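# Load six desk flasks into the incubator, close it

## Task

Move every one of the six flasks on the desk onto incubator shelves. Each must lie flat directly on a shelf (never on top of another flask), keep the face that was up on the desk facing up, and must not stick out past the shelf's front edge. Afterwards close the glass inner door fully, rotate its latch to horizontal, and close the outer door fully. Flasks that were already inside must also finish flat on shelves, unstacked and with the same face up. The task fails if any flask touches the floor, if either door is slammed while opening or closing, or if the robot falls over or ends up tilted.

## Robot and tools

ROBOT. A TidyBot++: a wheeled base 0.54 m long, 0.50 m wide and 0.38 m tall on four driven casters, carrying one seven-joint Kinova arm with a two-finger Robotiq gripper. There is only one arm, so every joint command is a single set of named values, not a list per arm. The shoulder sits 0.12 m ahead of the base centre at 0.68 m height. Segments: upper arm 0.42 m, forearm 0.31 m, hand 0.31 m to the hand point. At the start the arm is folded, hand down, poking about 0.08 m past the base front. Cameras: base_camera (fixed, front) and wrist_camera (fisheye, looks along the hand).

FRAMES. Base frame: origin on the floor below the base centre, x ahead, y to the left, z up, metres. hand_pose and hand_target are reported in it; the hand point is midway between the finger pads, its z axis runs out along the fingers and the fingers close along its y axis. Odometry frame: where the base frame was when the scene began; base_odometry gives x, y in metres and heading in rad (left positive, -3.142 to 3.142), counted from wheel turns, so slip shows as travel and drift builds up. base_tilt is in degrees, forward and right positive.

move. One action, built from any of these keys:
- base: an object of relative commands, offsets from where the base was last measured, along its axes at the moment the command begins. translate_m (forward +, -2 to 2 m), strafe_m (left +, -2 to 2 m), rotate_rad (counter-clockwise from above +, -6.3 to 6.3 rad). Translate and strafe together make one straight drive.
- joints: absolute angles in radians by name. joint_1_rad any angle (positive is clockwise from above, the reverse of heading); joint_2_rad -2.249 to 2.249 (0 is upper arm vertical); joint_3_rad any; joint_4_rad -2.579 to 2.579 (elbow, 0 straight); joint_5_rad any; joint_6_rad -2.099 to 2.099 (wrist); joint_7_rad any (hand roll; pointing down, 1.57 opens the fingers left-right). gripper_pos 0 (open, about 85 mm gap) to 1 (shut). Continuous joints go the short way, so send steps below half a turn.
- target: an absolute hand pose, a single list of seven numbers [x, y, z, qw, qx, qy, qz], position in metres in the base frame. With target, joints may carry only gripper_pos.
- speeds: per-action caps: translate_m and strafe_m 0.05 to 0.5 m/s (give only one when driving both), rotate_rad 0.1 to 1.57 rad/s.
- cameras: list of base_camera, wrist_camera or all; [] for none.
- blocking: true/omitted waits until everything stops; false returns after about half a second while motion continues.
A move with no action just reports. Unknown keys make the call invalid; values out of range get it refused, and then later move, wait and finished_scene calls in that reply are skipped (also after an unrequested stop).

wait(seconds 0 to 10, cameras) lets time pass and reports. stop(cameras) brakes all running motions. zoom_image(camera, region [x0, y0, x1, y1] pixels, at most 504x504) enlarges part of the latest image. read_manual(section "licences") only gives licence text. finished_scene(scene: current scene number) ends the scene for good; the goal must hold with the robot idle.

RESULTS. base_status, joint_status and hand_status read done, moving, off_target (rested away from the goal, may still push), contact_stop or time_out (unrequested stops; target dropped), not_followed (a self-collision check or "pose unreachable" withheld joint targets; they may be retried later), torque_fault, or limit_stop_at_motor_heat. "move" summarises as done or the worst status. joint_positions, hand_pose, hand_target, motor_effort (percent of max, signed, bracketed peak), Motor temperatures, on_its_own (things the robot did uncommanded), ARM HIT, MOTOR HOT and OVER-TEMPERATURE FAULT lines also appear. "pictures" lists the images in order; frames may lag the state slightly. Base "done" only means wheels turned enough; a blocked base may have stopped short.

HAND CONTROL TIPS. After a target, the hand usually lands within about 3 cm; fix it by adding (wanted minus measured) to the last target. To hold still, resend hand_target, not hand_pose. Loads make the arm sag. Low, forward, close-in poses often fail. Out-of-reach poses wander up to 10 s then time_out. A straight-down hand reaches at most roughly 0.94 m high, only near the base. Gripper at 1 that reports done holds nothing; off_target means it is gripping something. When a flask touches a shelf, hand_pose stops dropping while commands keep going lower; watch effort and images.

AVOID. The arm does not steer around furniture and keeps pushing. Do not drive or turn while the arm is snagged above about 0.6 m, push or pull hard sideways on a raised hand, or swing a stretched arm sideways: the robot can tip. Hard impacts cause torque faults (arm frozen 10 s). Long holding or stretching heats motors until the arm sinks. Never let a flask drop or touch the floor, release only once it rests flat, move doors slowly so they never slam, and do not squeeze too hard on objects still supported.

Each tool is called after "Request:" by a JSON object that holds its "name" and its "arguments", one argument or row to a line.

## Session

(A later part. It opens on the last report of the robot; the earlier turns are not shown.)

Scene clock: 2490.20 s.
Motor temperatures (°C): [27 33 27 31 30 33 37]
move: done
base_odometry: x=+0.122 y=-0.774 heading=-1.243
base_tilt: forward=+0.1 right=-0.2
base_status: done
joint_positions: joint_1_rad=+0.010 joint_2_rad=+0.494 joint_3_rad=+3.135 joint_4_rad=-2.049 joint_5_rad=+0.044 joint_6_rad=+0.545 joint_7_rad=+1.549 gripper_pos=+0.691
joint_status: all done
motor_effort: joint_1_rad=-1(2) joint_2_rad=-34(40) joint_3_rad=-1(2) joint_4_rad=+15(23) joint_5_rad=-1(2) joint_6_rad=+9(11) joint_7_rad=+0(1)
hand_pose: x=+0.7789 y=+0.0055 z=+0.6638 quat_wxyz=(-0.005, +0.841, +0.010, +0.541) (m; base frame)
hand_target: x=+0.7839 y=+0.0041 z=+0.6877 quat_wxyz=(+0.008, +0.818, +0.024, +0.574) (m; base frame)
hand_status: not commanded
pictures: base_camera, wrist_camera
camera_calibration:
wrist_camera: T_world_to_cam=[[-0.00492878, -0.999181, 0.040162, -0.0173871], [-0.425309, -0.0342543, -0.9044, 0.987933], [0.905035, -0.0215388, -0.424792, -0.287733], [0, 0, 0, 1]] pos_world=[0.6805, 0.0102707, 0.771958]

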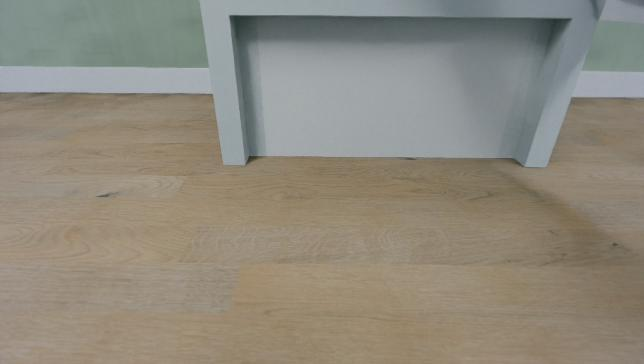

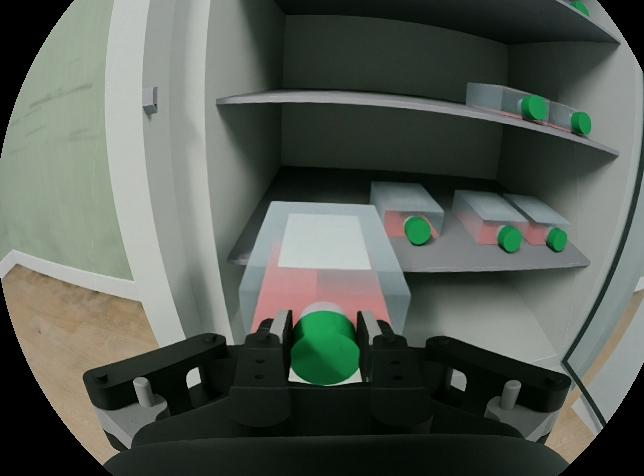

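Request:
{"name": "move", "arguments": {
  "base": {"translate_m": 0.269, "strafe_m": 0.006},
  "speeds": {"translate_m": 0.15},
  "cameras": ["wrist_camera"]
}}

Request:
{"name": "move", "arguments": {
  "joints": {"joint_1_rad": 0.01, "joint_2_rad": 0.558, "joint_3_rad": 3.135, "joint_4_rad": -2.082, "joint_5_rad": 0.03, "joint_6_rad": 0.718, "joint_7_rad": 1.6},
  "cameras": []
}}

Request:
{"name": "move", "arguments": {
  "joints": {"joint_1_rad": 0.01, "joint_2_rad": 0.61, "joint_3_rad": 3.135, "joint_4_rad": -2.091, "joint_5_rad": 0.03, "joint_6_rad": 0.776, "joint_7_rad": 1.6},
  "cameras": ["wrist_camera"]
}}

Scene clock: 2507.10 s.
Motor temperatures (°C): [27 33 27 31 30 33 37]
move: done
base_odometry: x=+0.214 y=-1.027 heading=-1.244
base_tilt: forward=+0.0 right=-0.2
base_status: done
joint_positions: joint_1_rad=+0.010 joint_2_rad=+0.494 joint_3_rad=+3.135 joint_4_rad=-2.052 joint_5_rad=+0.044 joint_6_rad=+0.546 joint_7_rad=+1.549 gripper_pos=+0.691
joint_status: not commanded
motor_effort: joint_1_rad=+0(2) joint_2_rad=-34(36) joint_3_rad=-1(1) joint_4_rad=+15(16) joint_5_rad=+0(1) joint_6_rad=+9(10) joint_7_rad=-1(1)
hand_pose: x=+0.7779 y=+0.0056 z=+0.6626 quat_wxyz=(-0.005, +0.841, +0.010, +0.540) (m; base frame)
hand_target: x=+0.7839 y=+0.0041 z=+0.6877 quat_wxyz=(+0.008, +0.818, +0.024, +0.574) (m; base frame)
hand_status: not commanded
pictures: wrist_camera
camera_calibration:
wrist_camera: T_world_to_cam=[[-0.00475011, -0.999183, 0.0401296, -0.0174476], [-0.427289, -0.034254, -0.903466, 0.98732], [0.904103, -0.0214385, -0.426777, -0.285277], [0, 0, 0, 1]] pos_world=[0.679707, 0.0102704, 0.77096]

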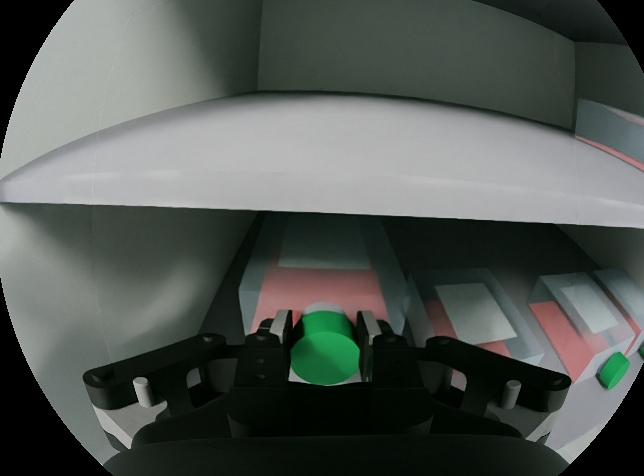

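Scene clock: 2508.27 s.
Motor temperatures (°C): [27 33 27 31 30 33 37]
move: done
base_odometry: x=+0.214 y=-1.027 heading=-1.244
base_tilt: forward=+0.1 right=-0.2
base_status: not commanded
joint_positions: joint_1_rad=+0.010 joint_2_rad=+0.563 joint_3_rad=+3.135 joint_4_rad=-2.068 joint_5_rad=+0.044 joint_6_rad=+0.635 joint_7_rad=+1.549 gripper_pos=+0.691
joint_status: all done
motor_effort: joint_1_rad=+0(1) joint_2_rad=-35(38) joint_3_rad=-1(1) joint_4_rad=+13(15) joint_5_rad=+0(1) joint_6_rad=+10(10) joint_7_rad=+0(1)
hand_pose: x=+0.7807 y=+0.0065 z=+0.6354 quat_wxyz=(-0.007, +0.840, +0.010, +0.542) (m; base frame)
hand_target: x=+0.7851 y=+0.0046 z=+0.6560 quat_wxyz=(+0.007, +0.819, +0.024, +0.573) (m; base frame)
hand_status: not commanded
pictures: none
No camera images: "cameras" was empty.

Scene clock: 2509.10 s.
Motor temperatures (°C): [27 33 27 31 30 33 37]
move: done
base_odometry: x=+0.214 y=-1.027 heading=-1.244
base_tilt: forward=+0.1 right=-0.2
base_status: not commanded
joint_positions: joint_1_rad=+0.010 joint_2_rad=+0.612 joint_3_rad=+3.135 joint_4_rad=-2.076 joint_5_rad=+0.044 joint_6_rad=+0.694 joint_7_rad=+1.549 gripper_pos=+0.691
joint_status: all done
motor_effort: joint_1_rad=+0(1) joint_2_rad=-35(38) joint_3_rad=+0(1) joint_4_rad=+13(14) joint_5_rad=-1(1) joint_6_rad=+9(10) joint_7_rad=+0(1)
hand_pose: x=+0.7823 y=+0.0071 z=+0.6159 quat_wxyz=(-0.009, +0.840, +0.010, +0.543) (m; base frame)
hand_target: x=+0.7859 y=+0.0050 z=+0.6344 quat_wxyz=(+0.006, +0.820, +0.024, +0.571) (m; base frame)
hand_status: not commanded
pictures: wrist_camera
camera_calibration:
wrist_camera: T_world_to_cam=[[-0.00212563, -0.999425, 0.0338539, -0.012105], [-0.421619, -0.0298021, -0.906283, 0.944306], [0.90677, -0.0161999, -0.421313, -0.314808], [0, 0, 0, 1]] pos_world=[0.68357, 0.0109445, 0.723586]

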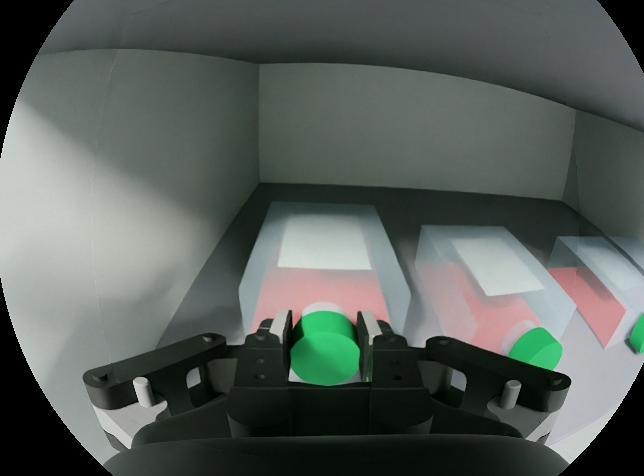

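Request:
{"name": "move", "arguments": {
  "joints": {"joint_1_rad": 0.01, "joint_2_rad": 0.638, "joint_3_rad": 3.135, "joint_4_rad": -2.097, "joint_5_rad": 0.03, "joint_6_rad": 0.803, "joint_7_rad": 1.6},
  "cameras": []
}}

Request:
{"name": "move", "arguments": {
  "joints": {"joint_1_rad": 0.01, "joint_2_rad": 0.652, "joint_3_rad": 3.135, "joint_4_rad": -2.1, "joint_5_rad": 0.03, "joint_6_rad": 0.815, "joint_7_rad": 1.6},
  "cameras": []
}}

Request:
{"name": "move", "arguments": {
  "joints": {"joint_1_rad": 0.01, "joint_2_rad": 0.66, "joint_3_rad": 3.135, "joint_4_rad": -2.102, "joint_5_rad": 0.03, "joint_6_rad": 0.821, "joint_7_rad": 1.6},
  "cameras": ["wrist_camera"]
}}

Scene clock: 2518.47 s.
Motor temperatures (°C): [27 33 27 31 30 33 37]
move: done
base_odometry: x=+0.214 y=-1.027 heading=-1.244
base_tilt: forward=+0.0 right=-0.2
base_status: not commanded
joint_positions: joint_1_rad=+0.010 joint_2_rad=+0.638 joint_3_rad=+3.135 joint_4_rad=-2.080 joint_5_rad=+0.044 joint_6_rad=+0.722 joint_7_rad=+1.549 gripper_pos=+0.691
joint_status: all done
motor_effort: joint_1_rad=+0(1) joint_2_rad=-36(37) joint_3_rad=+0(1) joint_4_rad=+12(13) joint_5_rad=+0(1) joint_6_rad=+10(10) joint_7_rad=+0(1)
hand_pose: x=+0.7821 y=+0.0074 z=+0.6050 quat_wxyz=(-0.009, +0.840, +0.010, +0.542) (m; base frame)
hand_target: x=+0.7850 y=+0.0052 z=+0.6211 quat_wxyz=(+0.005, +0.822, +0.024, +0.569) (m; base frame)
hand_status: not commanded
pictures: none
No camera images: "cameras" was empty.

Scene clock: 2519.07 s.
Motor temperatures (°C): [27 33 27 31 30 33 37]
move: done
base_odometry: x=+0.214 y=-1.027 heading=-1.244
base_tilt: forward=+0.1 right=-0.2
base_status: not commanded
joint_positions: joint_1_rad=+0.010 joint_2_rad=+0.647 joint_3_rad=+3.135 joint_4_rad=-2.082 joint_5_rad=+0.044 joint_6_rad=+0.736 joint_7_rad=+1.549 gripper_pos=+0.691
joint_status: all done
motor_effort: joint_1_rad=-1(1) joint_2_rad=-35(37) joint_3_rad=-1(1) joint_4_rad=+11(12) joint_5_rad=+0(1) joint_6_rad=+9(10) joint_7_rad=+0(1)
hand_pose: x=+0.7825 y=+0.0075 z=+0.6018 quat_wxyz=(-0.010, +0.840, +0.010, +0.543) (m; base frame)
hand_target: x=+0.7842 y=+0.0052 z=+0.6140 quat_wxyz=(+0.005, +0.824, +0.024, +0.567) (m; base frame)
hand_status: not commanded
pictures: none
No camera images: "cameras" was empty.

Scene clock: 2519.60 s.
Motor temperatures (°C): [27 33 27 31 30 33 37]
move: done
base_odometry: x=+0.214 y=-1.027 heading=-1.244
base_tilt: forward=+0.0 right=-0.2
base_status: not commanded
joint_positions: joint_1_rad=+0.010 joint_2_rad=+0.651 joint_3_rad=+3.135 joint_4_rad=-2.082 joint_5_rad=+0.044 joint_6_rad=+0.743 joint_7_rad=+1.549 gripper_pos=+0.691
joint_status: all done
motor_effort: joint_1_rad=+0(1) joint_2_rad=-36(36) joint_3_rad=-1(1) joint_4_rad=+11(12) joint_5_rad=-1(1) joint_6_rad=+8(9) joint_7_rad=-1(1)
hand_pose: x=+0.7829 y=+0.0076 z=+0.6012 quat_wxyz=(-0.010, +0.839, +0.009, +0.544) (m; base frame)
hand_target: x=+0.7835 y=+0.0053 z=+0.6096 quat_wxyz=(+0.005, +0.825, +0.024, +0.565) (m; base frame)
hand_status: not commanded
pictures: wrist_camera
camera_calibration:
wrist_camera: T_world_to_cam=[[-0.00142621, -0.999495, 0.0317312, -0.010479], [-0.418858, -0.0282165, -0.907613, 0.929878], [0.908051, -0.0145853, -0.418606, -0.324193], [0, 0, 0, 1]] pos_world=[0.683855, 0.0110358, 0.708593]

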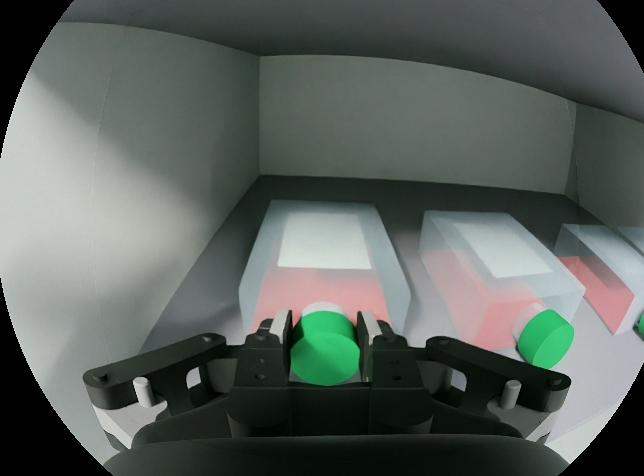

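Request:
{"name": "move", "arguments": {
  "joints": {"gripper_pos": 0.35},
  "cameras": ["wrist_camera"]
}}

Request:
{"name": "move", "arguments": {
  "base": {"translate_m": -0.27},
  "speeds": {"translate_m": 0.12},
  "cameras": ["wrist_camera"]
}}

Scene clock: 2526.60 s.
Motor temperatures (°C): [27 33 27 31 30 33 37]
move: done
base_odometry: x=+0.214 y=-1.027 heading=-1.244
base_tilt: forward=+0.0 right=-0.2
base_status: not commanded
joint_positions: joint_1_rad=+0.010 joint_2_rad=+0.651 joint_3_rad=+3.135 joint_4_rad=-2.082 joint_5_rad=+0.044 joint_6_rad=+0.743 joint_7_rad=+1.549 gripper_pos=+0.350
joint_status: all done
motor_effort: joint_1_rad=+0(1) joint_2_rad=-35(36) joint_3_rad=-1(1) joint_4_rad=+11(11) joint_5_rad=+0(1) joint_6_rad=+9(9) joint_7_rad=-1(1)
hand_pose: x=+0.7830 y=+0.0076 z=+0.6012 quat_wxyz=(-0.010, +0.839, +0.009, +0.544) (m; base frame)
hand_target: x=+0.7835 y=+0.0053 z=+0.6096 quat_wxyz=(+0.005, +0.825, +0.024, +0.565) (m; base frame)
hand_status: not commanded
pictures: wrist_camera
camera_calibration:
wrist_camera: T_world_to_cam=[[-0.00143037, -0.999495, 0.0317297, -0.010475], [-0.418775, -0.0282147, -0.907652, 0.929848], [0.908089, -0.0145859, -0.418523, -0.324277], [0, 0, 0, 1]] pos_world=[0.683855, 0.0110358, 0.708593]

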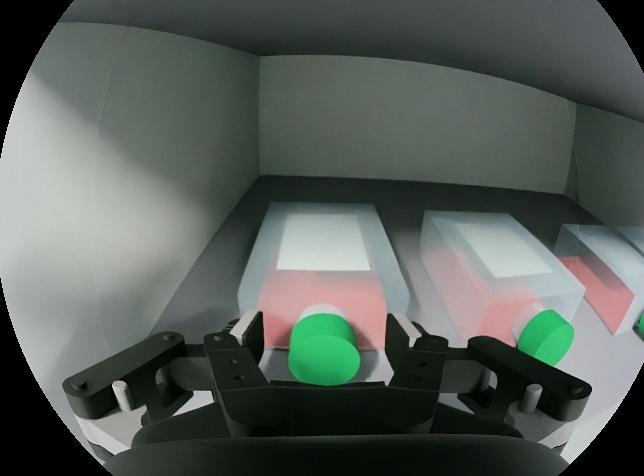

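Scene clock: 2529.47 s.
Motor temperatures (°C): [27 33 27 31 30 33 37]
move: done
base_odometry: x=+0.128 y=-0.771 heading=-1.244
base_tilt: forward=+0.0 right=-0.2
base_status: done
joint_positions: joint_1_rad=+0.010 joint_2_rad=+0.654 joint_3_rad=+3.135 joint_4_rad=-2.088 joint_5_rad=+0.044 joint_6_rad=+0.743 joint_7_rad=+1.549 gripper_pos=+0.350
joint_status: not commanded
motor_effort: joint_1_rad=+0(1) joint_2_rad=-35(37) joint_3_rad=+0(1) joint_4_rad=+11(12) joint_5_rad=-1(2) joint_6_rad=+9(9) joint_7_rad=+0(1)
hand_pose: x=+0.7804 y=+0.0076 z=+0.5970 quat_wxyz=(-0.010, +0.841, +0.009, +0.541) (m; base frame)
hand_target: x=+0.7835 y=+0.0053 z=+0.6096 quat_wxyz=(+0.005, +0.825, +0.024, +0.565) (m; base frame)
hand_status: not commanded
pictures: wrist_camera
camera_calibration:
wrist_camera: T_world_to_cam=[[-0.0012166, -0.999498, 0.0316515, -0.010364], [-0.426033, -0.0281173, -0.90427, 0.928729], [0.904707, -0.0145847, -0.425785, -0.316708], [0, 0, 0, 1]] pos_world=[0.682185, 0.0111355, 0.7053]

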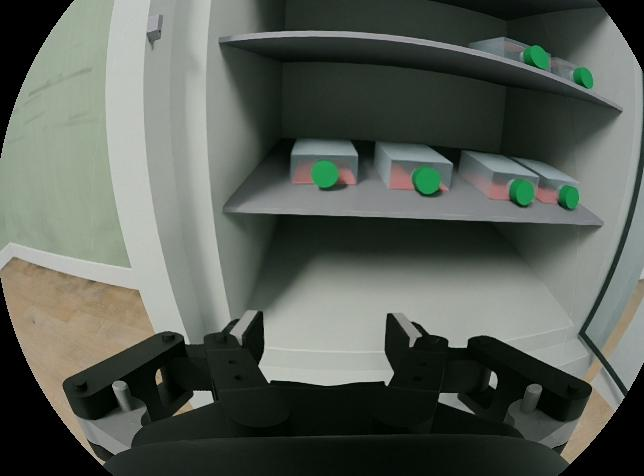

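Request:
{"name": "move", "arguments": {
  "base": {"translate_m": -0.2},
  "speeds": {"translate_m": 0.25},
  "joints": {"joint_1_rad": 0.01, "joint_2_rad": 0.05, "joint_3_rad": 3.135, "joint_4_rad": -1.54, "joint_5_rad": 0.03, "joint_6_rad": -0.42, "joint_7_rad": 1.6, "gripper_pos": 0.97},
  "cameras": []
}}

Request:
{"name": "move", "arguments": {
  "base": {"rotate_rad": 1.571},
  "speeds": {"rotate_rad": 0.8},
  "joints": {"joint_6_rad": -0.213},
  "cameras": []
}}

Request:
{"name": "move", "arguments": {
  "base": {"translate_m": 0.32, "strafe_m": 0.97},
  "speeds": {"translate_m": 0.4},
  "joints": {"joint_2_rad": 0.15},
  "cameras": ["base_camera", "wrist_camera"]
}}

Scene clock: 2591.37 s.
Motor temperatures (°C): [27 33 27 30 30 33 37]
move: done
base_odometry: x=+0.063 y=-0.581 heading=-1.243
base_tilt: forward=+0.0 right=-0.2
base_status: done
joint_positions: joint_1_rad=+0.010 joint_2_rad=+0.056 joint_3_rad=+3.135 joint_4_rad=-1.555 joint_5_rad=+0.044 joint_6_rad=-0.334 joint_7_rad=+1.549 gripper_pos=+0.970
joint_status: all done
motor_effort: joint_1_rad=+0(2) joint_2_rad=-24(40) joint_3_rad=+0(1) joint_4_rad=+21(22) joint_5_rad=+0(2) joint_6_rad=+9(10) joint_7_rad=+0(2)
hand_pose: x=+0.7462 y=-0.0057 z=+0.9756 quat_wxyz=(+0.013, +0.826, +0.002, +0.563) (m; base frame)
hand_target: x=+0.7360 y=-0.0047 z=+0.9637 quat_wxyz=(+0.021, +0.844, +0.019, +0.536) (m; base frame)
hand_status: not commanded
pictures: none
No camera images: "cameras" was empty.

Scene clock: 2594.20 s.
Motor temperatures (°C): [27 33 27 31 30 33 37]
move: done
base_odometry: x=+0.063 y=-0.581 heading=+0.327
base_tilt: forward=+0.0 right=-0.2
base_status: done
joint_positions: joint_1_rad=+0.009 joint_2_rad=+0.056 joint_3_rad=+3.134 joint_4_rad=-1.547 joint_5_rad=+0.044 joint_6_rad=-0.213 joint_7_rad=+1.549 gripper_pos=+0.970
joint_status: all done
motor_effort: joint_1_rad=+0(4) joint_2_rad=-25(28) joint_3_rad=+0(3) joint_4_rad=+21(24) joint_5_rad=+0(1) joint_6_rad=+9(11) joint_7_rad=+0(1)
hand_pose: x=+0.7584 y=-0.0022 z=+1.0163 quat_wxyz=(+0.010, +0.788, +0.005, +0.615) (m; base frame)
hand_target: x=+0.7572 y=-0.0029 z=+1.0244 quat_wxyz=(+0.022, +0.784, +0.020, +0.620) (m; base frame)
hand_status: not commanded
pictures: none
No camera images: "cameras" was empty.

Scene clock: 2597.93 s.
Motor temperatures (°C): [27 33 27 31 30 33 37]
move: done
base_odometry: x=+0.054 y=+0.440 heading=+0.328
base_tilt: forward=+0.0 right=-0.2
base_status: done
joint_positions: joint_1_rad=+0.009 joint_2_rad=+0.151 joint_3_rad=+3.134 joint_4_rad=-1.547 joint_5_rad=+0.044 joint_6_rad=-0.213 joint_7_rad=+1.549 gripper_pos=+0.970
joint_status: all done
motor_effort: joint_1_rad=+0(2) joint_2_rad=-28(31) joint_3_rad=+0(2) joint_4_rad=+21(23) joint_5_rad=+0(1) joint_6_rad=+9(10) joint_7_rad=+0(1)
hand_pose: x=+0.7875 y=-0.0025 z=+0.9538 quat_wxyz=(+0.010, +0.817, +0.005, +0.577) (m; base frame)
hand_target: x=+0.7882 y=-0.0032 z=+0.9590 quat_wxyz=(+0.020, +0.814, +0.020, +0.580) (m; base frame)
hand_status: not commanded
pictures: base_camera, wrist_camera
camera_calibration:
wrist_camera: T_world_to_cam=[[-0.0334787, -0.997783, 0.0575209, -0.0310398], [-0.346647, -0.0423879, -0.937038, 1.22271], [0.937398, -0.0513102, -0.344459, -0.27469], [0, 0, 0, 1]] pos_world=[0.680302, 0.00676253, 1.05289]

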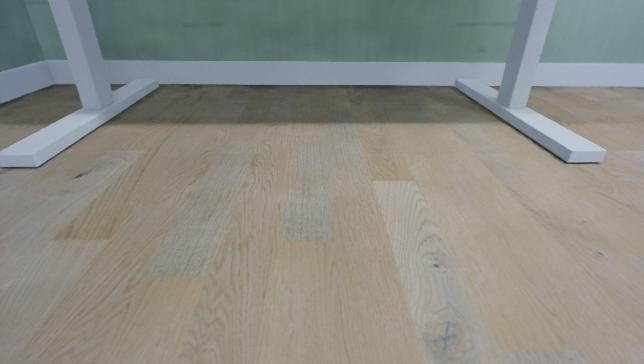

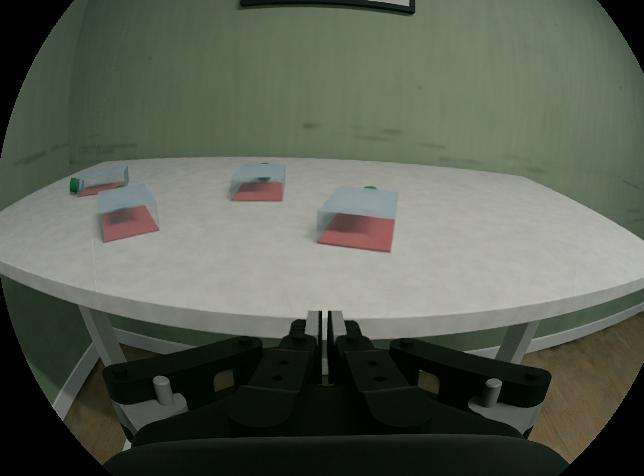

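Request:
{"name": "move", "arguments": {
  "base": {"translate_m": 0.2, "strafe_m": 0.0285},
  "speeds": {"translate_m": 0.2},
  "joints": {"joint_2_rad": 0.185},
  "cameras": ["wrist_camera"]
}}

Scene clock: 2624.40 s.
Motor temperatures (°C): [27 33 27 31 30 33 37]
move: done
base_odometry: x=+0.235 y=+0.532 heading=+0.328
base_tilt: forward=+0.1 right=-0.2
base_status: done
joint_positions: joint_1_rad=+0.009 joint_2_rad=+0.187 joint_3_rad=+3.134 joint_4_rad=-1.547 joint_5_rad=+0.044 joint_6_rad=-0.213 joint_7_rad=+1.549 gripper_pos=+0.970
joint_status: all done
motor_effort: joint_1_rad=-1(1) joint_2_rad=-29(32) joint_3_rad=+0(1) joint_4_rad=+21(22) joint_5_rad=+0(1) joint_6_rad=+9(9) joint_7_rad=+0(1)
hand_pose: x=+0.7967 y=-0.0025 z=+0.9298 quat_wxyz=(+0.010, +0.827, +0.005, +0.562) (m; base frame)
hand_target: x=+0.7975 y=-0.0033 z=+0.9354 quat_wxyz=(+0.020, +0.824, +0.021, +0.566) (m; base frame)
hand_status: not commanded
pictures: wrist_camera
camera_calibration:
wrist_camera: T_world_to_cam=[[-0.0314315, -0.997801, 0.0583586, -0.0318353], [-0.379693, -0.0420906, -0.924155, 1.21785], [0.924578, -0.0512059, -0.377535, -0.250623], [0, 0, 0, 1]] pos_world=[0.69313, 0.0066614, 1.03272]

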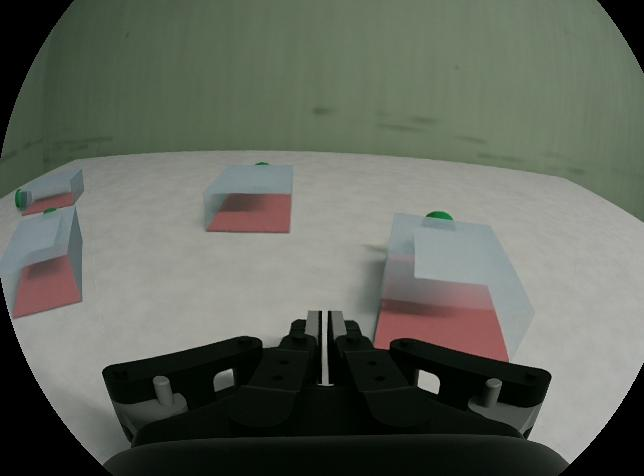

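Request:
{"name": "move", "arguments": {
  "base": {"translate_m": 0.028},
  "speeds": {"translate_m": 0.1},
  "cameras": []
}}

Request:
{"name": "move", "arguments": {
  "base": {"strafe_m": -0.07},
  "speeds": {"strafe_m": 0.08},
  "cameras": ["wrist_camera"]
}}

Scene clock: 2632.47 s.
Motor temperatures (°C): [27 33 27 31 30 33 37]
move: done
base_odometry: x=+0.261 y=+0.541 heading=+0.328
base_tilt: forward=+0.1 right=-0.2
base_status: done
joint_positions: joint_1_rad=+0.009 joint_2_rad=+0.193 joint_3_rad=+3.134 joint_4_rad=-1.547 joint_5_rad=+0.044 joint_6_rad=-0.213 joint_7_rad=+1.549 gripper_pos=+0.970
joint_status: not commanded
motor_effort: joint_1_rad=+0(1) joint_2_rad=-29(32) joint_3_rad=+0(1) joint_4_rad=+21(22) joint_5_rad=+0(1) joint_6_rad=+9(9) joint_7_rad=+0(1)
hand_pose: x=+0.7981 y=-0.0025 z=+0.9259 quat_wxyz=(+0.009, +0.829, +0.005, +0.560) (m; base frame)
hand_target: x=+0.7975 y=-0.0033 z=+0.9354 quat_wxyz=(+0.020, +0.824, +0.021, +0.566) (m; base frame)
hand_status: not commanded
pictures: none
No camera images: "cameras" was empty.

Scene clock: 2633.90 s.
Motor temperatures (°C): [27 33 27 31 30 33 37]
move: done
base_odometry: x=+0.284 y=+0.475 heading=+0.328
base_tilt: forward=+0.0 right=-0.2
base_status: done
joint_positions: joint_1_rad=+0.009 joint_2_rad=+0.193 joint_3_rad=+3.134 joint_4_rad=-1.547 joint_5_rad=+0.044 joint_6_rad=-0.213 joint_7_rad=+1.549 gripper_pos=+0.970
joint_status: not commanded
motor_effort: joint_1_rad=+0(3) joint_2_rad=-29(31) joint_3_rad=+0(2) joint_4_rad=+21(21) joint_5_rad=+0(1) joint_6_rad=+9(9) joint_7_rad=+0(1)
hand_pose: x=+0.7981 y=-0.0029 z=+0.9259 quat_wxyz=(+0.010, +0.829, +0.005, +0.560) (m; base frame)
hand_target: x=+0.7975 y=-0.0033 z=+0.9354 quat_wxyz=(+0.020, +0.824, +0.021, +0.566) (m; base frame)
hand_status: not commanded
pictures: wrist_camera
camera_calibration:
wrist_camera: T_world_to_cam=[[-0.0316273, -0.997783, 0.0585475, -0.0319309], [-0.385095, -0.0418898, -0.921926, 1.21693], [0.922335, -0.0517044, -0.382917, -0.246689], [0, 0, 0, 1]] pos_world=[0.695154, 0.00636188, 1.02933]

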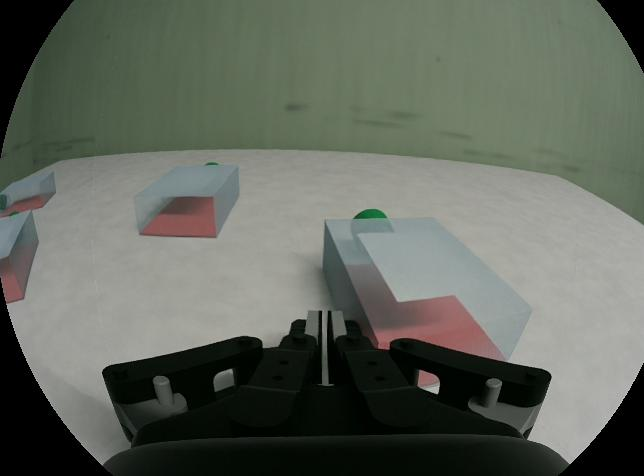

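Request:
{"name": "move", "arguments": {
  "base": {"translate_m": 0.004, "strafe_m": -0.035},
  "speeds": {"strafe_m": 0.08},
  "cameras": []
}}

Request:
{"name": "move", "arguments": {
  "base": {"translate_m": 0.012, "strafe_m": -0.04},
  "speeds": {"strafe_m": 0.08},
  "cameras": ["wrist_camera"]
}}

Scene clock: 2657.50 s.
Motor temperatures (°C): [27 33 27 31 30 33 37]
move: done
base_odometry: x=+0.299 y=+0.443 heading=+0.328
base_tilt: forward=+0.0 right=-0.2
base_status: done
joint_positions: joint_1_rad=+0.009 joint_2_rad=+0.193 joint_3_rad=+3.134 joint_4_rad=-1.547 joint_5_rad=+0.044 joint_6_rad=-0.213 joint_7_rad=+1.549 gripper_pos=+0.970
joint_status: not commanded
motor_effort: joint_1_rad=-1(4) joint_2_rad=-30(30) joint_3_rad=+0(2) joint_4_rad=+21(21) joint_5_rad=+0(1) joint_6_rad=+8(9) joint_7_rad=+0(1)
hand_pose: x=+0.7981 y=-0.0027 z=+0.9259 quat_wxyz=(+0.010, +0.829, +0.005, +0.560) (m; base frame)
hand_target: x=+0.7975 y=-0.0033 z=+0.9354 quat_wxyz=(+0.020, +0.824, +0.021, +0.566) (m; base frame)
hand_status: not commanded
pictures: none
No camera images: "cameras" was empty.

Scene clock: 2658.57 s.
Motor temperatures (°C): [27 33 27 31 30 33 37]
move: done
base_odometry: x=+0.323 y=+0.408 heading=+0.328
base_tilt: forward=+0.0 right=-0.2
base_status: done
joint_positions: joint_1_rad=+0.009 joint_2_rad=+0.193 joint_3_rad=+3.134 joint_4_rad=-1.547 joint_5_rad=+0.044 joint_6_rad=-0.213 joint_7_rad=+1.549 gripper_pos=+0.970
joint_status: not commanded
motor_effort: joint_1_rad=+0(3) joint_2_rad=-29(31) joint_3_rad=+0(2) joint_4_rad=+21(21) joint_5_rad=+0(1) joint_6_rad=+9(9) joint_7_rad=+0(1)
hand_pose: x=+0.7981 y=-0.0030 z=+0.9259 quat_wxyz=(+0.010, +0.828, +0.005, +0.560) (m; base frame)
hand_target: x=+0.7975 y=-0.0033 z=+0.9354 quat_wxyz=(+0.020, +0.824, +0.021, +0.566) (m; base frame)
hand_status: not commanded
pictures: wrist_camera
camera_calibration:
wrist_camera: T_world_to_cam=[[-0.0318508, -0.997778, 0.058527, -0.0318541], [-0.3851, -0.0417848, -0.921928, 1.21693], [0.922325, -0.0519029, -0.382913, -0.246691], [0, 0, 0, 1]] pos_world=[0.695155, 0.006262, 1.02933]

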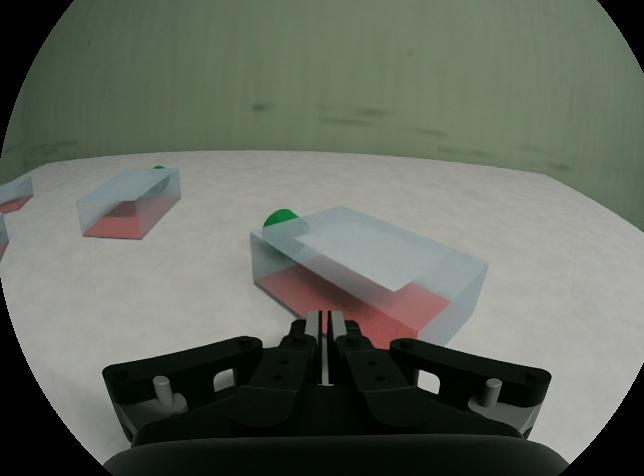

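Request:
{"name": "move", "arguments": {
  "base": {"translate_m": -0.015, "strafe_m": -0.012},
  "speeds": {"strafe_m": 0.08},
  "cameras": []
}}

Request:
{"name": "move", "arguments": {
  "base": {"translate_m": 0.015, "strafe_m": -0.037},
  "speeds": {"strafe_m": 0.08},
  "cameras": []
}}

Request:
{"name": "move", "arguments": {
  "base": {"translate_m": 0.022, "strafe_m": -0.026},
  "speeds": {"strafe_m": 0.08},
  "cameras": ["wrist_camera"]
}}

Scene clock: 2694.80 s.
Motor temperatures (°C): [27 33 27 31 30 33 37]
move: done
base_odometry: x=+0.313 y=+0.392 heading=+0.328
base_tilt: forward=+0.0 right=-0.2
base_status: done
joint_positions: joint_1_rad=+0.010 joint_2_rad=+0.190 joint_3_rad=+3.134 joint_4_rad=-1.547 joint_5_rad=+0.044 joint_6_rad=-0.213 joint_7_rad=+1.549 gripper_pos=+0.970
joint_status: not commanded
motor_effort: joint_1_rad=-1(2) joint_2_rad=-29(35) joint_3_rad=+0(1) joint_4_rad=+21(22) joint_5_rad=+0(1) joint_6_rad=+9(9) joint_7_rad=+0(1)
hand_pose: x=+0.7976 y=-0.0036 z=+0.9274 quat_wxyz=(+0.010, +0.828, +0.005, +0.561) (m; base frame)
hand_target: x=+0.7975 y=-0.0033 z=+0.9354 quat_wxyz=(+0.020, +0.824, +0.021, +0.566) (m; base frame)
hand_status: not commanded
pictures: none
No camera images: "cameras" was empty.

Scene clock: 2695.83 s.
Motor temperatures (°C): [27 33 27 31 30 33 37]
move: done
base_odometry: x=+0.339 y=+0.362 heading=+0.328
base_tilt: forward=+0.1 right=-0.2
base_status: done
joint_positions: joint_1_rad=+0.010 joint_2_rad=+0.190 joint_3_rad=+3.134 joint_4_rad=-1.547 joint_5_rad=+0.044 joint_6_rad=-0.213 joint_7_rad=+1.549 gripper_pos=+0.970
joint_status: not commanded
motor_effort: joint_1_rad=+0(3) joint_2_rad=-29(32) joint_3_rad=+0(2) joint_4_rad=+21(22) joint_5_rad=+0(1) joint_6_rad=+9(9) joint_7_rad=+0(1)
hand_pose: x=+0.7976 y=-0.0039 z=+0.9276 quat_wxyz=(+0.010, +0.828, +0.005, +0.561) (m; base frame)
hand_target: x=+0.7975 y=-0.0033 z=+0.9354 quat_wxyz=(+0.020, +0.824, +0.021, +0.566) (m; base frame)
hand_status: not commanded
pictures: none
No camera images: "cameras" was empty.

Scene clock: 2696.80 s.
Motor temperatures (°C): [27 33 27 31 30 33 37]
move: done
base_odometry: x=+0.368 y=+0.344 heading=+0.328
base_tilt: forward=+0.1 right=-0.2
base_status: done
joint_positions: joint_1_rad=+0.010 joint_2_rad=+0.190 joint_3_rad=+3.134 joint_4_rad=-1.547 joint_5_rad=+0.044 joint_6_rad=-0.213 joint_7_rad=+1.549 gripper_pos=+0.970
joint_status: not commanded
motor_effort: joint_1_rad=+0(3) joint_2_rad=-29(32) joint_3_rad=+0(2) joint_4_rad=+21(21) joint_5_rad=-1(1) joint_6_rad=+9(9) joint_7_rad=+0(1)
hand_pose: x=+0.7975 y=-0.0038 z=+0.9278 quat_wxyz=(+0.010, +0.828, +0.005, +0.561) (m; base frame)
hand_target: x=+0.7975 y=-0.0033 z=+0.9354 quat_wxyz=(+0.020, +0.824, +0.021, +0.566) (m; base frame)
hand_status: not commanded
pictures: wrist_camera
camera_calibration:
wrist_camera: T_world_to_cam=[[-0.0331462, -0.997733, 0.0585763, -0.0317253], [-0.382595, -0.0414775, -0.922985, 1.21738], [0.923321, -0.0530044, -0.380353, -0.248602], [0, 0, 0, 1]] pos_world=[0.69425, 0.00566347, 1.03092]

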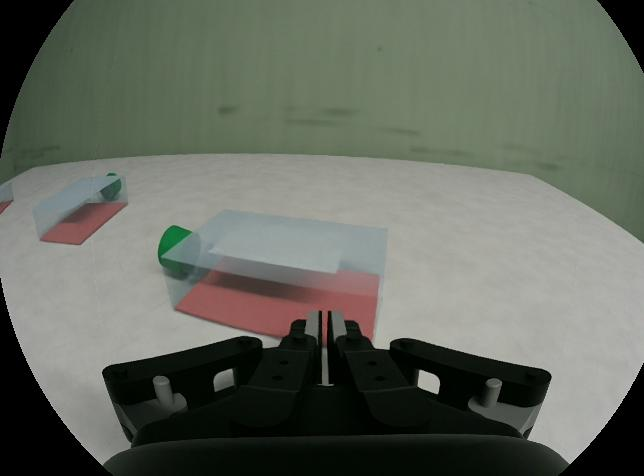

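Request:
{"name": "move", "arguments": {
  "base": {"translate_m": -0.012, "strafe_m": -0.019},
  "speeds": {"strafe_m": 0.1},
  "cameras": []
}}

Request:
{"name": "move", "arguments": {
  "base": {"translate_m": 0.155},
  "speeds": {"translate_m": 0.07},
  "cameras": ["wrist_camera"]
}}

Scene clock: 2714.37 s.
Motor temperatures (°C): [27 33 27 31 30 33 37]
move: done
base_odometry: x=+0.363 y=+0.322 heading=+0.328
base_tilt: forward=+0.0 right=-0.2
base_status: done
joint_positions: joint_1_rad=+0.012 joint_2_rad=+0.190 joint_3_rad=+3.135 joint_4_rad=-1.547 joint_5_rad=+0.044 joint_6_rad=-0.213 joint_7_rad=+1.549 gripper_pos=+0.970
joint_status: not commanded
motor_effort: joint_1_rad=+0(3) joint_2_rad=-29(33) joint_3_rad=+0(2) joint_4_rad=+21(22) joint_5_rad=+0(1) joint_6_rad=+8(9) joint_7_rad=-1(1)
hand_pose: x=+0.7974 y=-0.0056 z=+0.9280 quat_wxyz=(+0.011, +0.828, +0.004, +0.561) (m; base frame)
hand_target: x=+0.7975 y=-0.0033 z=+0.9354 quat_wxyz=(+0.020, +0.824, +0.021, +0.566) (m; base frame)
hand_status: not commanded
pictures: none
No camera images: "cameras" was empty.

Scene clock: 2717.10 s.
Motor temperatures (°C): [27 33 27 31 30 33 37]
move: done
base_odometry: x=+0.510 y=+0.372 heading=+0.328
base_tilt: forward=+0.1 right=-0.2
base_status: done
joint_positions: joint_1_rad=+0.012 joint_2_rad=+0.190 joint_3_rad=+3.135 joint_4_rad=-1.547 joint_5_rad=+0.044 joint_6_rad=-0.213 joint_7_rad=+1.549 gripper_pos=+0.970
joint_status: not commanded
motor_effort: joint_1_rad=+0(1) joint_2_rad=-29(32) joint_3_rad=+0(1) joint_4_rad=+21(22) joint_5_rad=-1(1) joint_6_rad=+9(9) joint_7_rad=+0(1)
hand_pose: x=+0.7975 y=-0.0056 z=+0.9277 quat_wxyz=(+0.011, +0.828, +0.004, +0.561) (m; base frame)
hand_target: x=+0.7975 y=-0.0033 z=+0.9354 quat_wxyz=(+0.020, +0.824, +0.021, +0.566) (m; base frame)
hand_status: not commanded
pictures: wrist_camera
camera_calibration:
wrist_camera: T_world_to_cam=[[-0.0357888, -0.997635, 0.0586788, -0.0314867], [-0.38278, -0.0405543, -0.922949, 1.21745], [0.923146, -0.0554923, -0.380423, -0.248581], [0, 0, 0, 1]] pos_world=[0.694364, 0.00416607, 1.03092]

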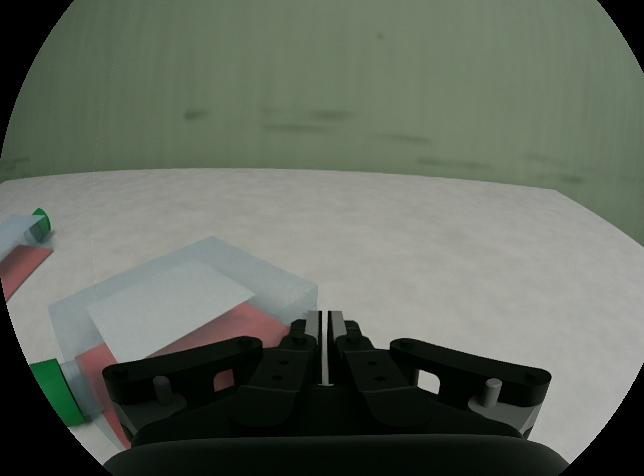

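Request:
{"name": "move", "arguments": {
  "joints": {"joint_1_rad": 0.01, "joint_2_rad": 0.05, "joint_3_rad": 3.135, "joint_4_rad": -1.54, "joint_5_rad": 0.03, "joint_6_rad": -0.213, "joint_7_rad": 1.6, "gripper_pos": 0.0},
  "cameras": []
}}

Request:
{"name": "move", "arguments": {
  "base": {"translate_m": -0.057, "strafe_m": 0.702, "rotate_rad": -0.632},
  "speeds": {"translate_m": 0.35, "rotate_rad": 0.4},
  "cameras": ["wrist_camera"]
}}

Scene clock: 2750.07 s.
Motor temperatures (°C): [27 33 27 31 30 33 37]
move: done
base_odometry: x=+0.510 y=+0.372 heading=+0.328
base_tilt: forward=+0.1 right=-0.2
base_status: not commanded
joint_positions: joint_1_rad=+0.012 joint_2_rad=+0.052 joint_3_rad=+3.135 joint_4_rad=-1.547 joint_5_rad=+0.044 joint_6_rad=-0.213 joint_7_rad=+1.549 gripper_pos=+0.000
joint_status: all done
motor_effort: joint_1_rad=+0(1) joint_2_rad=-25(33) joint_3_rad=+0(1) joint_4_rad=+21(22) joint_5_rad=-1(1) joint_6_rad=+9(10) joint_7_rad=+0(1)
hand_pose: x=+0.7573 y=-0.0051 z=+1.0187 quat_wxyz=(+0.012, +0.787, +0.003, +0.617) (m; base frame)
hand_target: x=+0.7572 y=-0.0029 z=+1.0244 quat_wxyz=(+0.022, +0.784, +0.020, +0.620) (m; base frame)
hand_status: not commanded
pictures: none
No camera images: "cameras" was empty.

Scene clock: 2753.10 s.
Motor temperatures (°C): [27 33 27 31 30 33 37]
move: done
base_odometry: x=+0.230 y=+1.018 heading=-0.304
base_tilt: forward=+0.0 right=-0.2
base_status: done
joint_positions: joint_1_rad=+0.013 joint_2_rad=+0.052 joint_3_rad=+3.137 joint_4_rad=-1.547 joint_5_rad=+0.044 joint_6_rad=-0.213 joint_7_rad=+1.549 gripper_pos=+0.000
joint_status: not commanded
motor_effort: joint_1_rad=-1(3) joint_2_rad=-24(26) joint_3_rad=+0(3) joint_4_rad=+21(22) joint_5_rad=-1(1) joint_6_rad=+9(9) joint_7_rad=-1(1)
hand_pose: x=+0.7572 y=-0.0072 z=+1.0188 quat_wxyz=(+0.013, +0.787, +0.002, +0.617) (m; base frame)
hand_target: x=+0.7572 y=-0.0029 z=+1.0244 quat_wxyz=(+0.022, +0.784, +0.020, +0.620) (m; base frame)
hand_status: not commanded
pictures: wrist_camera
camera_calibration:
wrist_camera: T_world_to_cam=[[-0.0470908, -0.997375, 0.0550126, -0.0277414], [-0.25223, -0.0414162, -0.966781, 1.23175], [0.966521, -0.0594022, -0.249617, -0.342893], [0, 0, 0, 1]] pos_world=[0.640791, 0.0029771, 1.10676]

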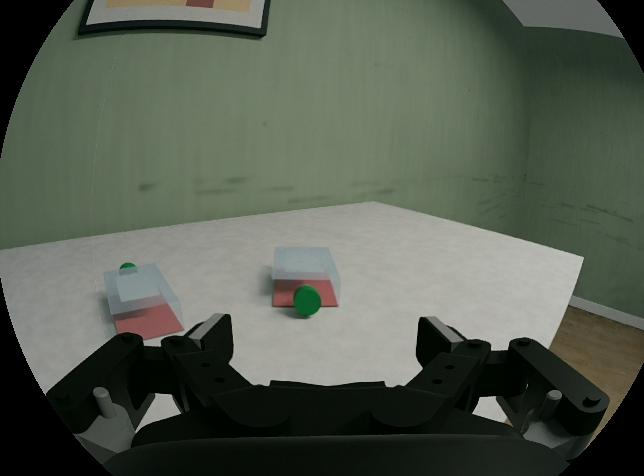

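Request:
{"name": "move", "arguments": {
  "base": {"rotate_rad": 0.086},
  "speeds": {"rotate_rad": 0.3},
  "joints": {"joint_6_rad": -0.42},
  "cameras": []
}}

Request:
{"name": "move", "arguments": {
  "base": {"translate_m": 0.14, "strafe_m": -0.072},
  "speeds": {"translate_m": 0.15},
  "cameras": []
}}

Request:
{"name": "move", "arguments": {
  "joints": {"joint_1_rad": 0.01, "joint_2_rad": 0.15, "joint_3_rad": 3.135, "joint_4_rad": -1.54, "joint_5_rad": 0.03, "joint_6_rad": -0.213, "joint_7_rad": 1.6},
  "cameras": ["wrist_camera"]
}}

Request:
{"name": "zoom_image", "arguments": {
  "camera": "wrist_camera",
  "region": [220, 180, 420, 380]
}}

Scene clock: 2787.10 s.
Motor temperatures (°C): [27 33 27 31 30 33 37]
move: done
base_odometry: x=+0.230 y=+1.018 heading=-0.218
base_tilt: forward=+0.0 right=-0.2
base_status: done
joint_positions: joint_1_rad=+0.007 joint_2_rad=+0.055 joint_3_rad=+3.132 joint_4_rad=-1.546 joint_5_rad=+0.044 joint_6_rad=-0.384 joint_7_rad=+1.549 gripper_pos=+0.000
joint_status: all done
motor_effort: joint_1_rad=+0(3) joint_2_rad=-25(26) joint_3_rad=+0(2) joint_4_rad=+21(24) joint_5_rad=-1(1) joint_6_rad=+9(10) joint_7_rad=+0(1)
hand_pose: x=+0.7411 y=-0.0023 z=+0.9671 quat_wxyz=(+0.011, +0.837, +0.004, +0.546) (m; base frame)
hand_target: x=+0.7360 y=-0.0046 z=+0.9637 quat_wxyz=(+0.021, +0.844, +0.019, +0.536) (m; base frame)
hand_status: not commanded
pictures: none
No camera images: "cameras" was empty.

Scene clock: 2788.77 s.
Motor temperatures (°C): [27 33 27 31 30 33 37]
move: done
base_odometry: x=+0.351 y=+0.918 heading=-0.218
base_tilt: forward=+0.1 right=-0.2
base_status: done
joint_positions: joint_1_rad=+0.007 joint_2_rad=+0.056 joint_3_rad=+3.132 joint_4_rad=-1.546 joint_5_rad=+0.044 joint_6_rad=-0.384 joint_7_rad=+1.549 gripper_pos=+0.000
joint_status: not commanded
motor_effort: joint_1_rad=+0(2) joint_2_rad=-24(27) joint_3_rad=+0(1) joint_4_rad=+21(22) joint_5_rad=+0(1) joint_6_rad=+9(9) joint_7_rad=-1(1)
hand_pose: x=+0.7414 y=-0.0023 z=+0.9663 quat_wxyz=(+0.011, +0.838, +0.004, +0.546) (m; base frame)
hand_target: x=+0.7360 y=-0.0046 z=+0.9637 quat_wxyz=(+0.021, +0.844, +0.019, +0.536) (m; base frame)
hand_status: not commanded
pictures: none
No camera images: "cameras" was empty.

Scene clock: 2789.77 s.
Motor temperatures (°C): [27 33 27 31 30 33 37]
move: done
base_odometry: x=+0.351 y=+0.918 heading=-0.218
base_tilt: forward=+0.0 right=-0.2
base_status: not commanded
joint_positions: joint_1_rad=+0.007 joint_2_rad=+0.152 joint_3_rad=+3.132 joint_4_rad=-1.546 joint_5_rad=+0.044 joint_6_rad=-0.280 joint_7_rad=+1.549 gripper_pos=+0.000
joint_status: all done
motor_effort: joint_1_rad=+0(1) joint_2_rad=-28(31) joint_3_rad=+0(1) joint_4_rad=+21(22) joint_5_rad=+0(1) joint_6_rad=+8(9) joint_7_rad=-1(1)
hand_pose: x=+0.7802 y=-0.0011 z=+0.9344 quat_wxyz=(+0.009, +0.835, +0.006, +0.549) (m; base frame)
hand_target: x=+0.7882 y=-0.0032 z=+0.9590 quat_wxyz=(+0.020, +0.814, +0.020, +0.580) (m; base frame)
hand_status: not commanded
pictures: wrist_camera
camera_calibration:
wrist_camera: T_world_to_cam=[[-0.0289603, -0.997791, 0.0597878, -0.0344638], [-0.408174, -0.0427942, -0.9119, 1.22657], [0.912445, -0.0508128, -0.406033, -0.197583], [0, 0, 0, 1]] pos_world=[0.67994, 0.00806267, 1.04034]

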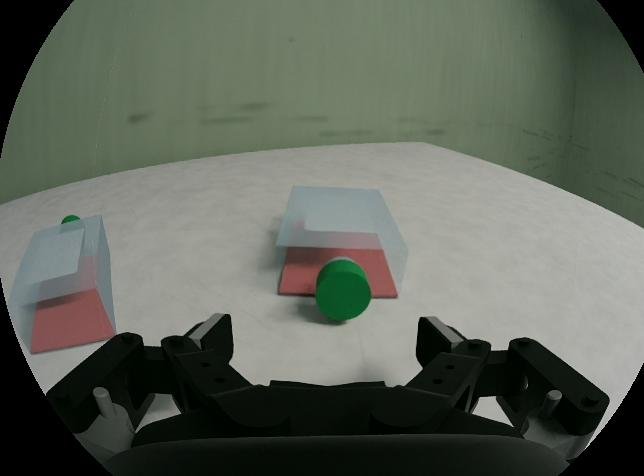

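Scaled by 2.520.

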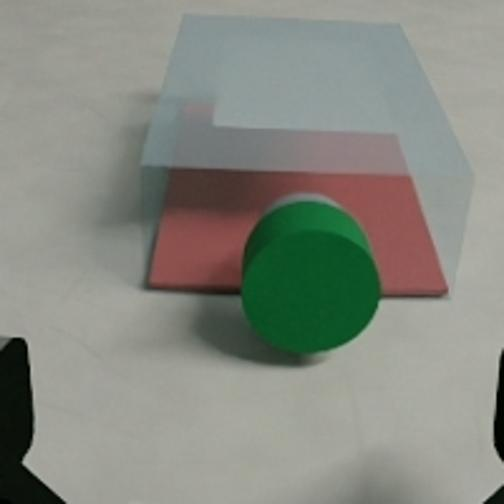

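Request:
{"name": "move", "arguments": {
  "base": {"translate_m": 0.04, "strafe_m": -0.0115},
  "speeds": {"translate_m": 0.07},
  "cameras": ["wrist_camera"]
}}

Request:
{"name": "zoom_image", "arguments": {
  "camera": "wrist_camera",
  "region": [220, 200, 420, 400]
}}

Scene clock: 2810.97 s.
Motor temperatures (°C): [27 33 27 31 30 33 37]
move: done
base_odometry: x=+0.388 y=+0.898 heading=-0.218
base_tilt: forward=+0.0 right=-0.2
base_status: done
joint_positions: joint_1_rad=+0.007 joint_2_rad=+0.154 joint_3_rad=+3.132 joint_4_rad=-1.546 joint_5_rad=+0.044 joint_6_rad=-0.280 joint_7_rad=+1.549 gripper_pos=+0.000
joint_status: not commanded
motor_effort: joint_1_rad=+0(2) joint_2_rad=-28(30) joint_3_rad=+0(2) joint_4_rad=+21(21) joint_5_rad=-1(1) joint_6_rad=+9(9) joint_7_rad=+0(1)
hand_pose: x=+0.7806 y=-0.0011 z=+0.9333 quat_wxyz=(+0.009, +0.836, +0.006, +0.549) (m; base frame)
hand_target: x=+0.7882 y=-0.0032 z=+0.9590 quat_wxyz=(+0.020, +0.814, +0.020, +0.580) (m; base frame)
hand_status: not commanded
pictures: wrist_camera
camera_calibration:
wrist_camera: T_world_to_cam=[[-0.0288559, -0.997791, 0.0598384, -0.034519], [-0.409768, -0.0427942, -0.911185, 1.2263], [0.911733, -0.0508129, -0.407628, -0.196268], [0, 0, 0, 1]] pos_world=[0.680446, 0.00806267, 1.03945]

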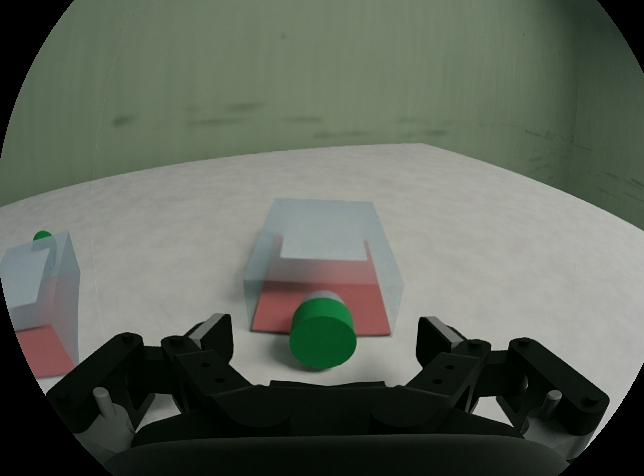

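Scaled by 2.520.

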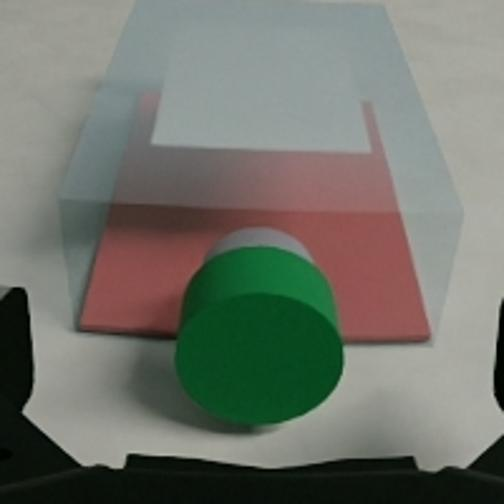

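Request:
{"name": "move", "arguments": {
  "base": {"translate_m": 0.012, "strafe_m": 0.001},
  "speeds": {"translate_m": 0.05},
  "cameras": []
}}

Request:
{"name": "move", "arguments": {
  "joints": {"gripper_pos": 0.45},
  "cameras": []
}}

Request:
{"name": "move", "arguments": {
  "joints": {"gripper_pos": 0.64},
  "cameras": ["wrist_camera"]
}}

Request:
{"name": "zoom_image", "arguments": {
  "camera": "wrist_camera",
  "region": [220, 220, 420, 420]
}}

Scene clock: 2819.60 s.
Motor temperatures (°C): [27 33 27 31 30 33 37]
move: done
base_odometry: x=+0.400 y=+0.896 heading=-0.218
base_tilt: forward=+0.1 right=-0.2
base_status: done
joint_positions: joint_1_rad=+0.007 joint_2_rad=+0.156 joint_3_rad=+3.132 joint_4_rad=-1.546 joint_5_rad=+0.044 joint_6_rad=-0.280 joint_7_rad=+1.549 gripper_pos=+0.000
joint_status: not commanded
motor_effort: joint_1_rad=+0(2) joint_2_rad=-28(30) joint_3_rad=+0(1) joint_4_rad=+21(21) joint_5_rad=+0(1) joint_6_rad=+8(9) joint_7_rad=+0(1)
hand_pose: x=+0.7811 y=-0.0011 z=+0.9320 quat_wxyz=(+0.009, +0.836, +0.006, +0.548) (m; base frame)
hand_target: x=+0.7882 y=-0.0032 z=+0.9590 quat_wxyz=(+0.020, +0.814, +0.020, +0.580) (m; base frame)
hand_status: not commanded
pictures: none
No camera images: "cameras" was empty.

Scene clock: 2820.40 s.
Motor temperatures (°C): [27 33 27 31 30 33 37]
move: done
base_odometry: x=+0.400 y=+0.896 heading=-0.218
base_tilt: forward=+0.0 right=-0.2
base_status: not commanded
joint_positions: joint_1_rad=+0.007 joint_2_rad=+0.156 joint_3_rad=+3.132 joint_4_rad=-1.546 joint_5_rad=+0.044 joint_6_rad=-0.280 joint_7_rad=+1.549 gripper_pos=+0.450
joint_status: all done
motor_effort: joint_1_rad=-1(1) joint_2_rad=-28(28) joint_3_rad=+0(0) joint_4_rad=+21(21) joint_5_rad=+0(1) joint_6_rad=+9(9) joint_7_rad=-1(1)
hand_pose: x=+0.7811 y=-0.0011 z=+0.9320 quat_wxyz=(+0.009, +0.836, +0.006, +0.548) (m; base frame)
hand_target: x=+0.7882 y=-0.0032 z=+0.9590 quat_wxyz=(+0.020, +0.814, +0.020, +0.580) (m; base frame)
hand_status: not commanded
pictures: none
No camera images: "cameras" was empty.

Scene clock: 2821.00 s.
Motor temperatures (°C): [27 33 27 31 30 33 37]
move: done
base_odometry: x=+0.400 y=+0.896 heading=-0.218
base_tilt: forward=+0.0 right=-0.2
base_status: not commanded
joint_positions: joint_1_rad=+0.007 joint_2_rad=+0.156 joint_3_rad=+3.132 joint_4_rad=-1.546 joint_5_rad=+0.044 joint_6_rad=-0.280 joint_7_rad=+1.549 gripper_pos=+0.640
joint_status: all done
motor_effort: joint_1_rad=+0(1) joint_2_rad=-28(29) joint_3_rad=+0(0) joint_4_rad=+20(21) joint_5_rad=+0(1) joint_6_rad=+9(9) joint_7_rad=+0(1)
hand_pose: x=+0.7811 y=-0.0011 z=+0.9320 quat_wxyz=(+0.009, +0.836, +0.006, +0.548) (m; base frame)
hand_target: x=+0.7882 y=-0.0032 z=+0.9590 quat_wxyz=(+0.020, +0.814, +0.020, +0.580) (m; base frame)
hand_status: not commanded
pictures: wrist_camera
camera_calibration:
wrist_camera: T_world_to_cam=[[-0.0287446, -0.997791, 0.0598889, -0.0345612], [-0.411444, -0.0427924, -0.91043, 1.22594], [0.910982, -0.0508109, -0.409305, -0.195107], [0, 0, 0, 1]] pos_world=[0.681153, 0.00806266, 1.03835]

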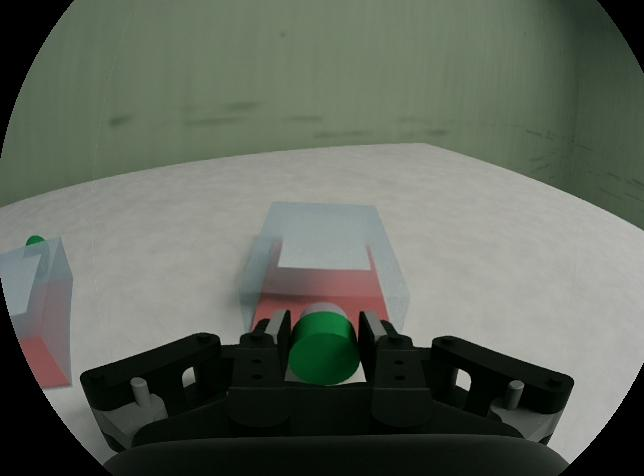

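Scaled by 2.520.

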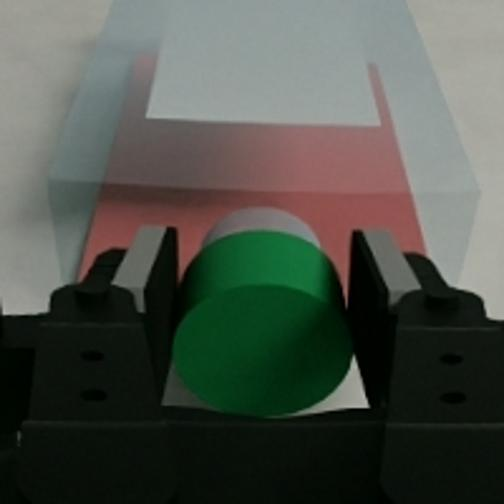

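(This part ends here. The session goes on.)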